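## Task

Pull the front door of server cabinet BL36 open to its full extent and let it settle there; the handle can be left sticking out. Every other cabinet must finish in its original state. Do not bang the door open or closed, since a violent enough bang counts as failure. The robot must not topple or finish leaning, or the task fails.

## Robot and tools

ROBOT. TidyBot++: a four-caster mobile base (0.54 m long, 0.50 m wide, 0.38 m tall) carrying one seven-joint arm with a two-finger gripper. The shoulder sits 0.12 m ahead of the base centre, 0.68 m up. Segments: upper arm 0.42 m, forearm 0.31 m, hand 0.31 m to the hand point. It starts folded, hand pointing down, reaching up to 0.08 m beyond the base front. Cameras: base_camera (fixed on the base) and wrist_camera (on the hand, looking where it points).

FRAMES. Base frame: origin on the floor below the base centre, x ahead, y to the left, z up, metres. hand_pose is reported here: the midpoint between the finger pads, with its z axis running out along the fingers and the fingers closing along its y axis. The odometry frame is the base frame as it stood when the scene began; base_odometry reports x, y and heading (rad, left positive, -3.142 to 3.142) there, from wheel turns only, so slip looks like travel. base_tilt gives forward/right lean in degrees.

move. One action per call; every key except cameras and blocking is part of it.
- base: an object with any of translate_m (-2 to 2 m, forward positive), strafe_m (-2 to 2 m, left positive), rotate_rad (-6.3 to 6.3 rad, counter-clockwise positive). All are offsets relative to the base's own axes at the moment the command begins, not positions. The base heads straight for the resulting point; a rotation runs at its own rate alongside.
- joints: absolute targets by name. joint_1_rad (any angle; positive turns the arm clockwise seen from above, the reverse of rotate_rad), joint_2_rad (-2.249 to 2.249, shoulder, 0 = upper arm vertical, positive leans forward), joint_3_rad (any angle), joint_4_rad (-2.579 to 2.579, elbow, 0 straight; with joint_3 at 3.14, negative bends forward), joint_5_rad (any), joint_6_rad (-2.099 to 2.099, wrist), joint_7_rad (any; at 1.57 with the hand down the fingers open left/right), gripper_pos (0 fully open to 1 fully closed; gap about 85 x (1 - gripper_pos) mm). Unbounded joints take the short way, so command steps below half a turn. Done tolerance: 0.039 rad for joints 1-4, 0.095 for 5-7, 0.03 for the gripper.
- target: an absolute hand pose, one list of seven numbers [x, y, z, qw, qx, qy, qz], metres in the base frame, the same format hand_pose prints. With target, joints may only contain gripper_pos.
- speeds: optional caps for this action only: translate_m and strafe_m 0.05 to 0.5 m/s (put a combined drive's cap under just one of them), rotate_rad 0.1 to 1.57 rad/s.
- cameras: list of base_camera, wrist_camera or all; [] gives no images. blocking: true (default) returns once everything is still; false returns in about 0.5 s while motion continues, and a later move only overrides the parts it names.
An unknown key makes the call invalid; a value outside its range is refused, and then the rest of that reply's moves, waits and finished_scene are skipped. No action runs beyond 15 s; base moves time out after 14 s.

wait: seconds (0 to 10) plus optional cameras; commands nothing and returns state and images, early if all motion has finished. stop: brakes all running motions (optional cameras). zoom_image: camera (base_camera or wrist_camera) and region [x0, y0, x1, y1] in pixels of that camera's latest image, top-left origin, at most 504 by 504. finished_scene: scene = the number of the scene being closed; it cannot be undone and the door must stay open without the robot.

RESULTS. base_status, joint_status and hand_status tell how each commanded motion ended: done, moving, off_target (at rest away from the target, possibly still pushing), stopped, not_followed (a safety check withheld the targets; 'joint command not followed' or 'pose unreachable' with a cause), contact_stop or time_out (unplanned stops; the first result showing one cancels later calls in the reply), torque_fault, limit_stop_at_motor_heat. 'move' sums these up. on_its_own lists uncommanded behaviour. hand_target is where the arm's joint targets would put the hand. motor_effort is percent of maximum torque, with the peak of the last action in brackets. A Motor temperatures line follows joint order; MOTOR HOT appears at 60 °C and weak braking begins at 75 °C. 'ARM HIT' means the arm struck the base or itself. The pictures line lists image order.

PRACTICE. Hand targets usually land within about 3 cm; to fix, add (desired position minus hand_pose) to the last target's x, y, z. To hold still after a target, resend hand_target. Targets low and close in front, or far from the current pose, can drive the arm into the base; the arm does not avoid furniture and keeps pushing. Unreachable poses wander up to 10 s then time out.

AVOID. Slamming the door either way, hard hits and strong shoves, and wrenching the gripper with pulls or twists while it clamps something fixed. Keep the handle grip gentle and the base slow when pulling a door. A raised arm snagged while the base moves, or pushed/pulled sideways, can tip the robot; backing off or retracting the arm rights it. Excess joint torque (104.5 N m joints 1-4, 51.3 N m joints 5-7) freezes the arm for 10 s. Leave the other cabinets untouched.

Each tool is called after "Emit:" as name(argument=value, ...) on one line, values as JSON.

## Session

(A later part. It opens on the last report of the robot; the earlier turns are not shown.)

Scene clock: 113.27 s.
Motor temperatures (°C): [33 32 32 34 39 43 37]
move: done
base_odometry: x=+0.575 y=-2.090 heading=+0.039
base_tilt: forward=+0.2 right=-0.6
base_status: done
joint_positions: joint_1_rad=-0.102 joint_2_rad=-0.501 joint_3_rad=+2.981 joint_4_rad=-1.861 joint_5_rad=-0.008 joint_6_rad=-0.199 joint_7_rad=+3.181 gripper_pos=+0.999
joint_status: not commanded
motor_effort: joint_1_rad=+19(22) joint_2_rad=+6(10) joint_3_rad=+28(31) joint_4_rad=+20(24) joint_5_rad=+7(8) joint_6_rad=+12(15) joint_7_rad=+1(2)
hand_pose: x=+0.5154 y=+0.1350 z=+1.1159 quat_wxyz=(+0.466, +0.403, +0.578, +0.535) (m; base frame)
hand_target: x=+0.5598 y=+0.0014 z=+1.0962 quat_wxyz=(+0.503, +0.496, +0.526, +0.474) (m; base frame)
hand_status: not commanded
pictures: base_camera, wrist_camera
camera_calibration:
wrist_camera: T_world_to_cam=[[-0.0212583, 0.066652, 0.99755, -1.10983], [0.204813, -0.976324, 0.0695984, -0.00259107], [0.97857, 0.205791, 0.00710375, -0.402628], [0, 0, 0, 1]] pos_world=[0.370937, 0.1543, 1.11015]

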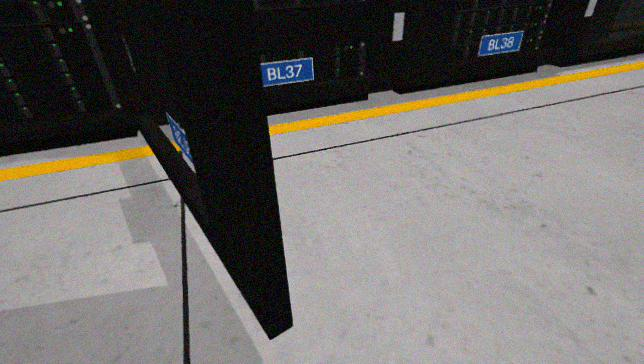

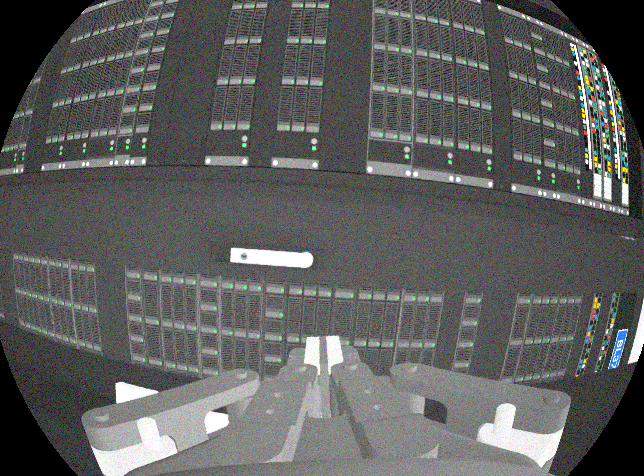

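Emit:
move(base={"strafe_m": 0.18}, speeds={"strafe_m": 0.15}, cameras=["base_camera", "wrist_camera"])

Scene clock: 116.93 s.
Motor temperatures (°C): [33 32 32 34 39 43 37]
move: done
base_odometry: x=+0.568 y=-1.910 heading=+0.039
base_tilt: forward=+0.2 right=-0.5
base_status: done
joint_positions: joint_1_rad=-0.012 joint_2_rad=-0.445 joint_3_rad=+3.142 joint_4_rad=-1.852 joint_5_rad=-0.008 joint_6_rad=-0.197 joint_7_rad=+3.181 gripper_pos=+0.999
joint_status: not commanded
motor_effort: joint_1_rad=-1(20) joint_2_rad=-6(8) joint_3_rad=+0(28) joint_4_rad=+21(22) joint_5_rad=+0(7) joint_6_rad=+10(12) joint_7_rad=-2(2)
hand_pose: x=+0.5590 y=+0.0069 z=+1.1029 quat_wxyz=(+0.496, +0.497, +0.519, +0.487) (m; base frame)
hand_target: x=+0.5598 y=+0.0014 z=+1.0962 quat_wxyz=(+0.503, +0.496, +0.526, +0.474) (m; base frame)
hand_status: not commanded
pictures: base_camera, wrist_camera
camera_calibration:
wrist_camera: T_world_to_cam=[[0.0346519, -0.00676492, 0.999377, -1.12015], [-0.0252596, -0.999664, -0.00589102, 0.0763431], [0.99908, -0.0250397, -0.0348111, -0.382424], [0, 0, 0, 1]] pos_world=[0.422816, 0.0591639, 1.10659]

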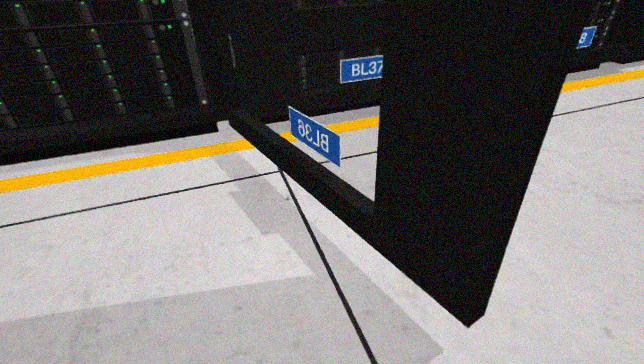

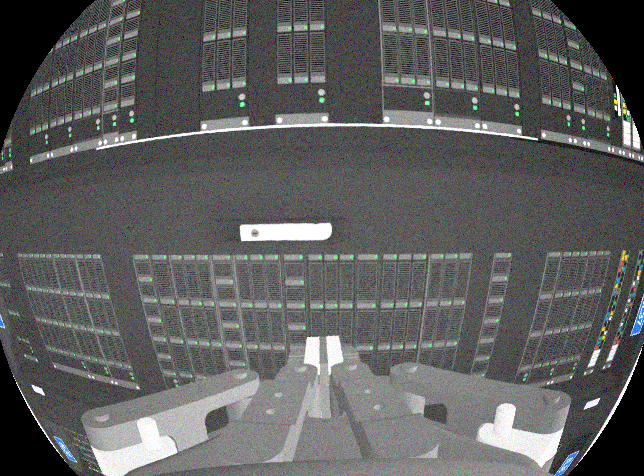

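Emit:
zoom_image(camera="base_camera", region=[190, 60, 510, 340])

Emit:
zoom_image(camera="wrist_camera", region=[100, 180, 560, 470])

Scaled by 1.575.

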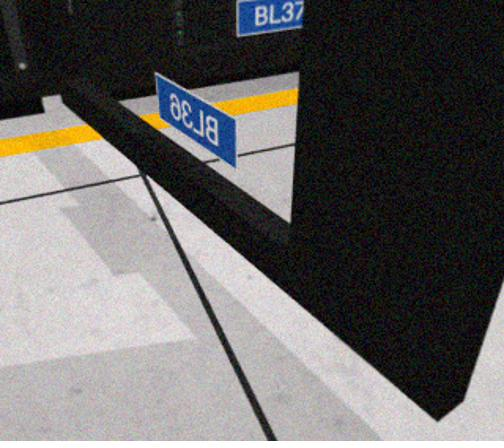

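Scaled by 1.096.

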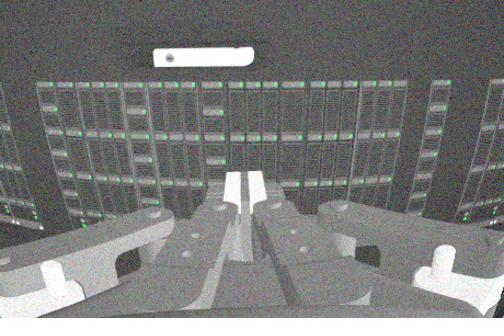

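Emit:
finished_scene(scene=2)

The scene is finished: the task was done.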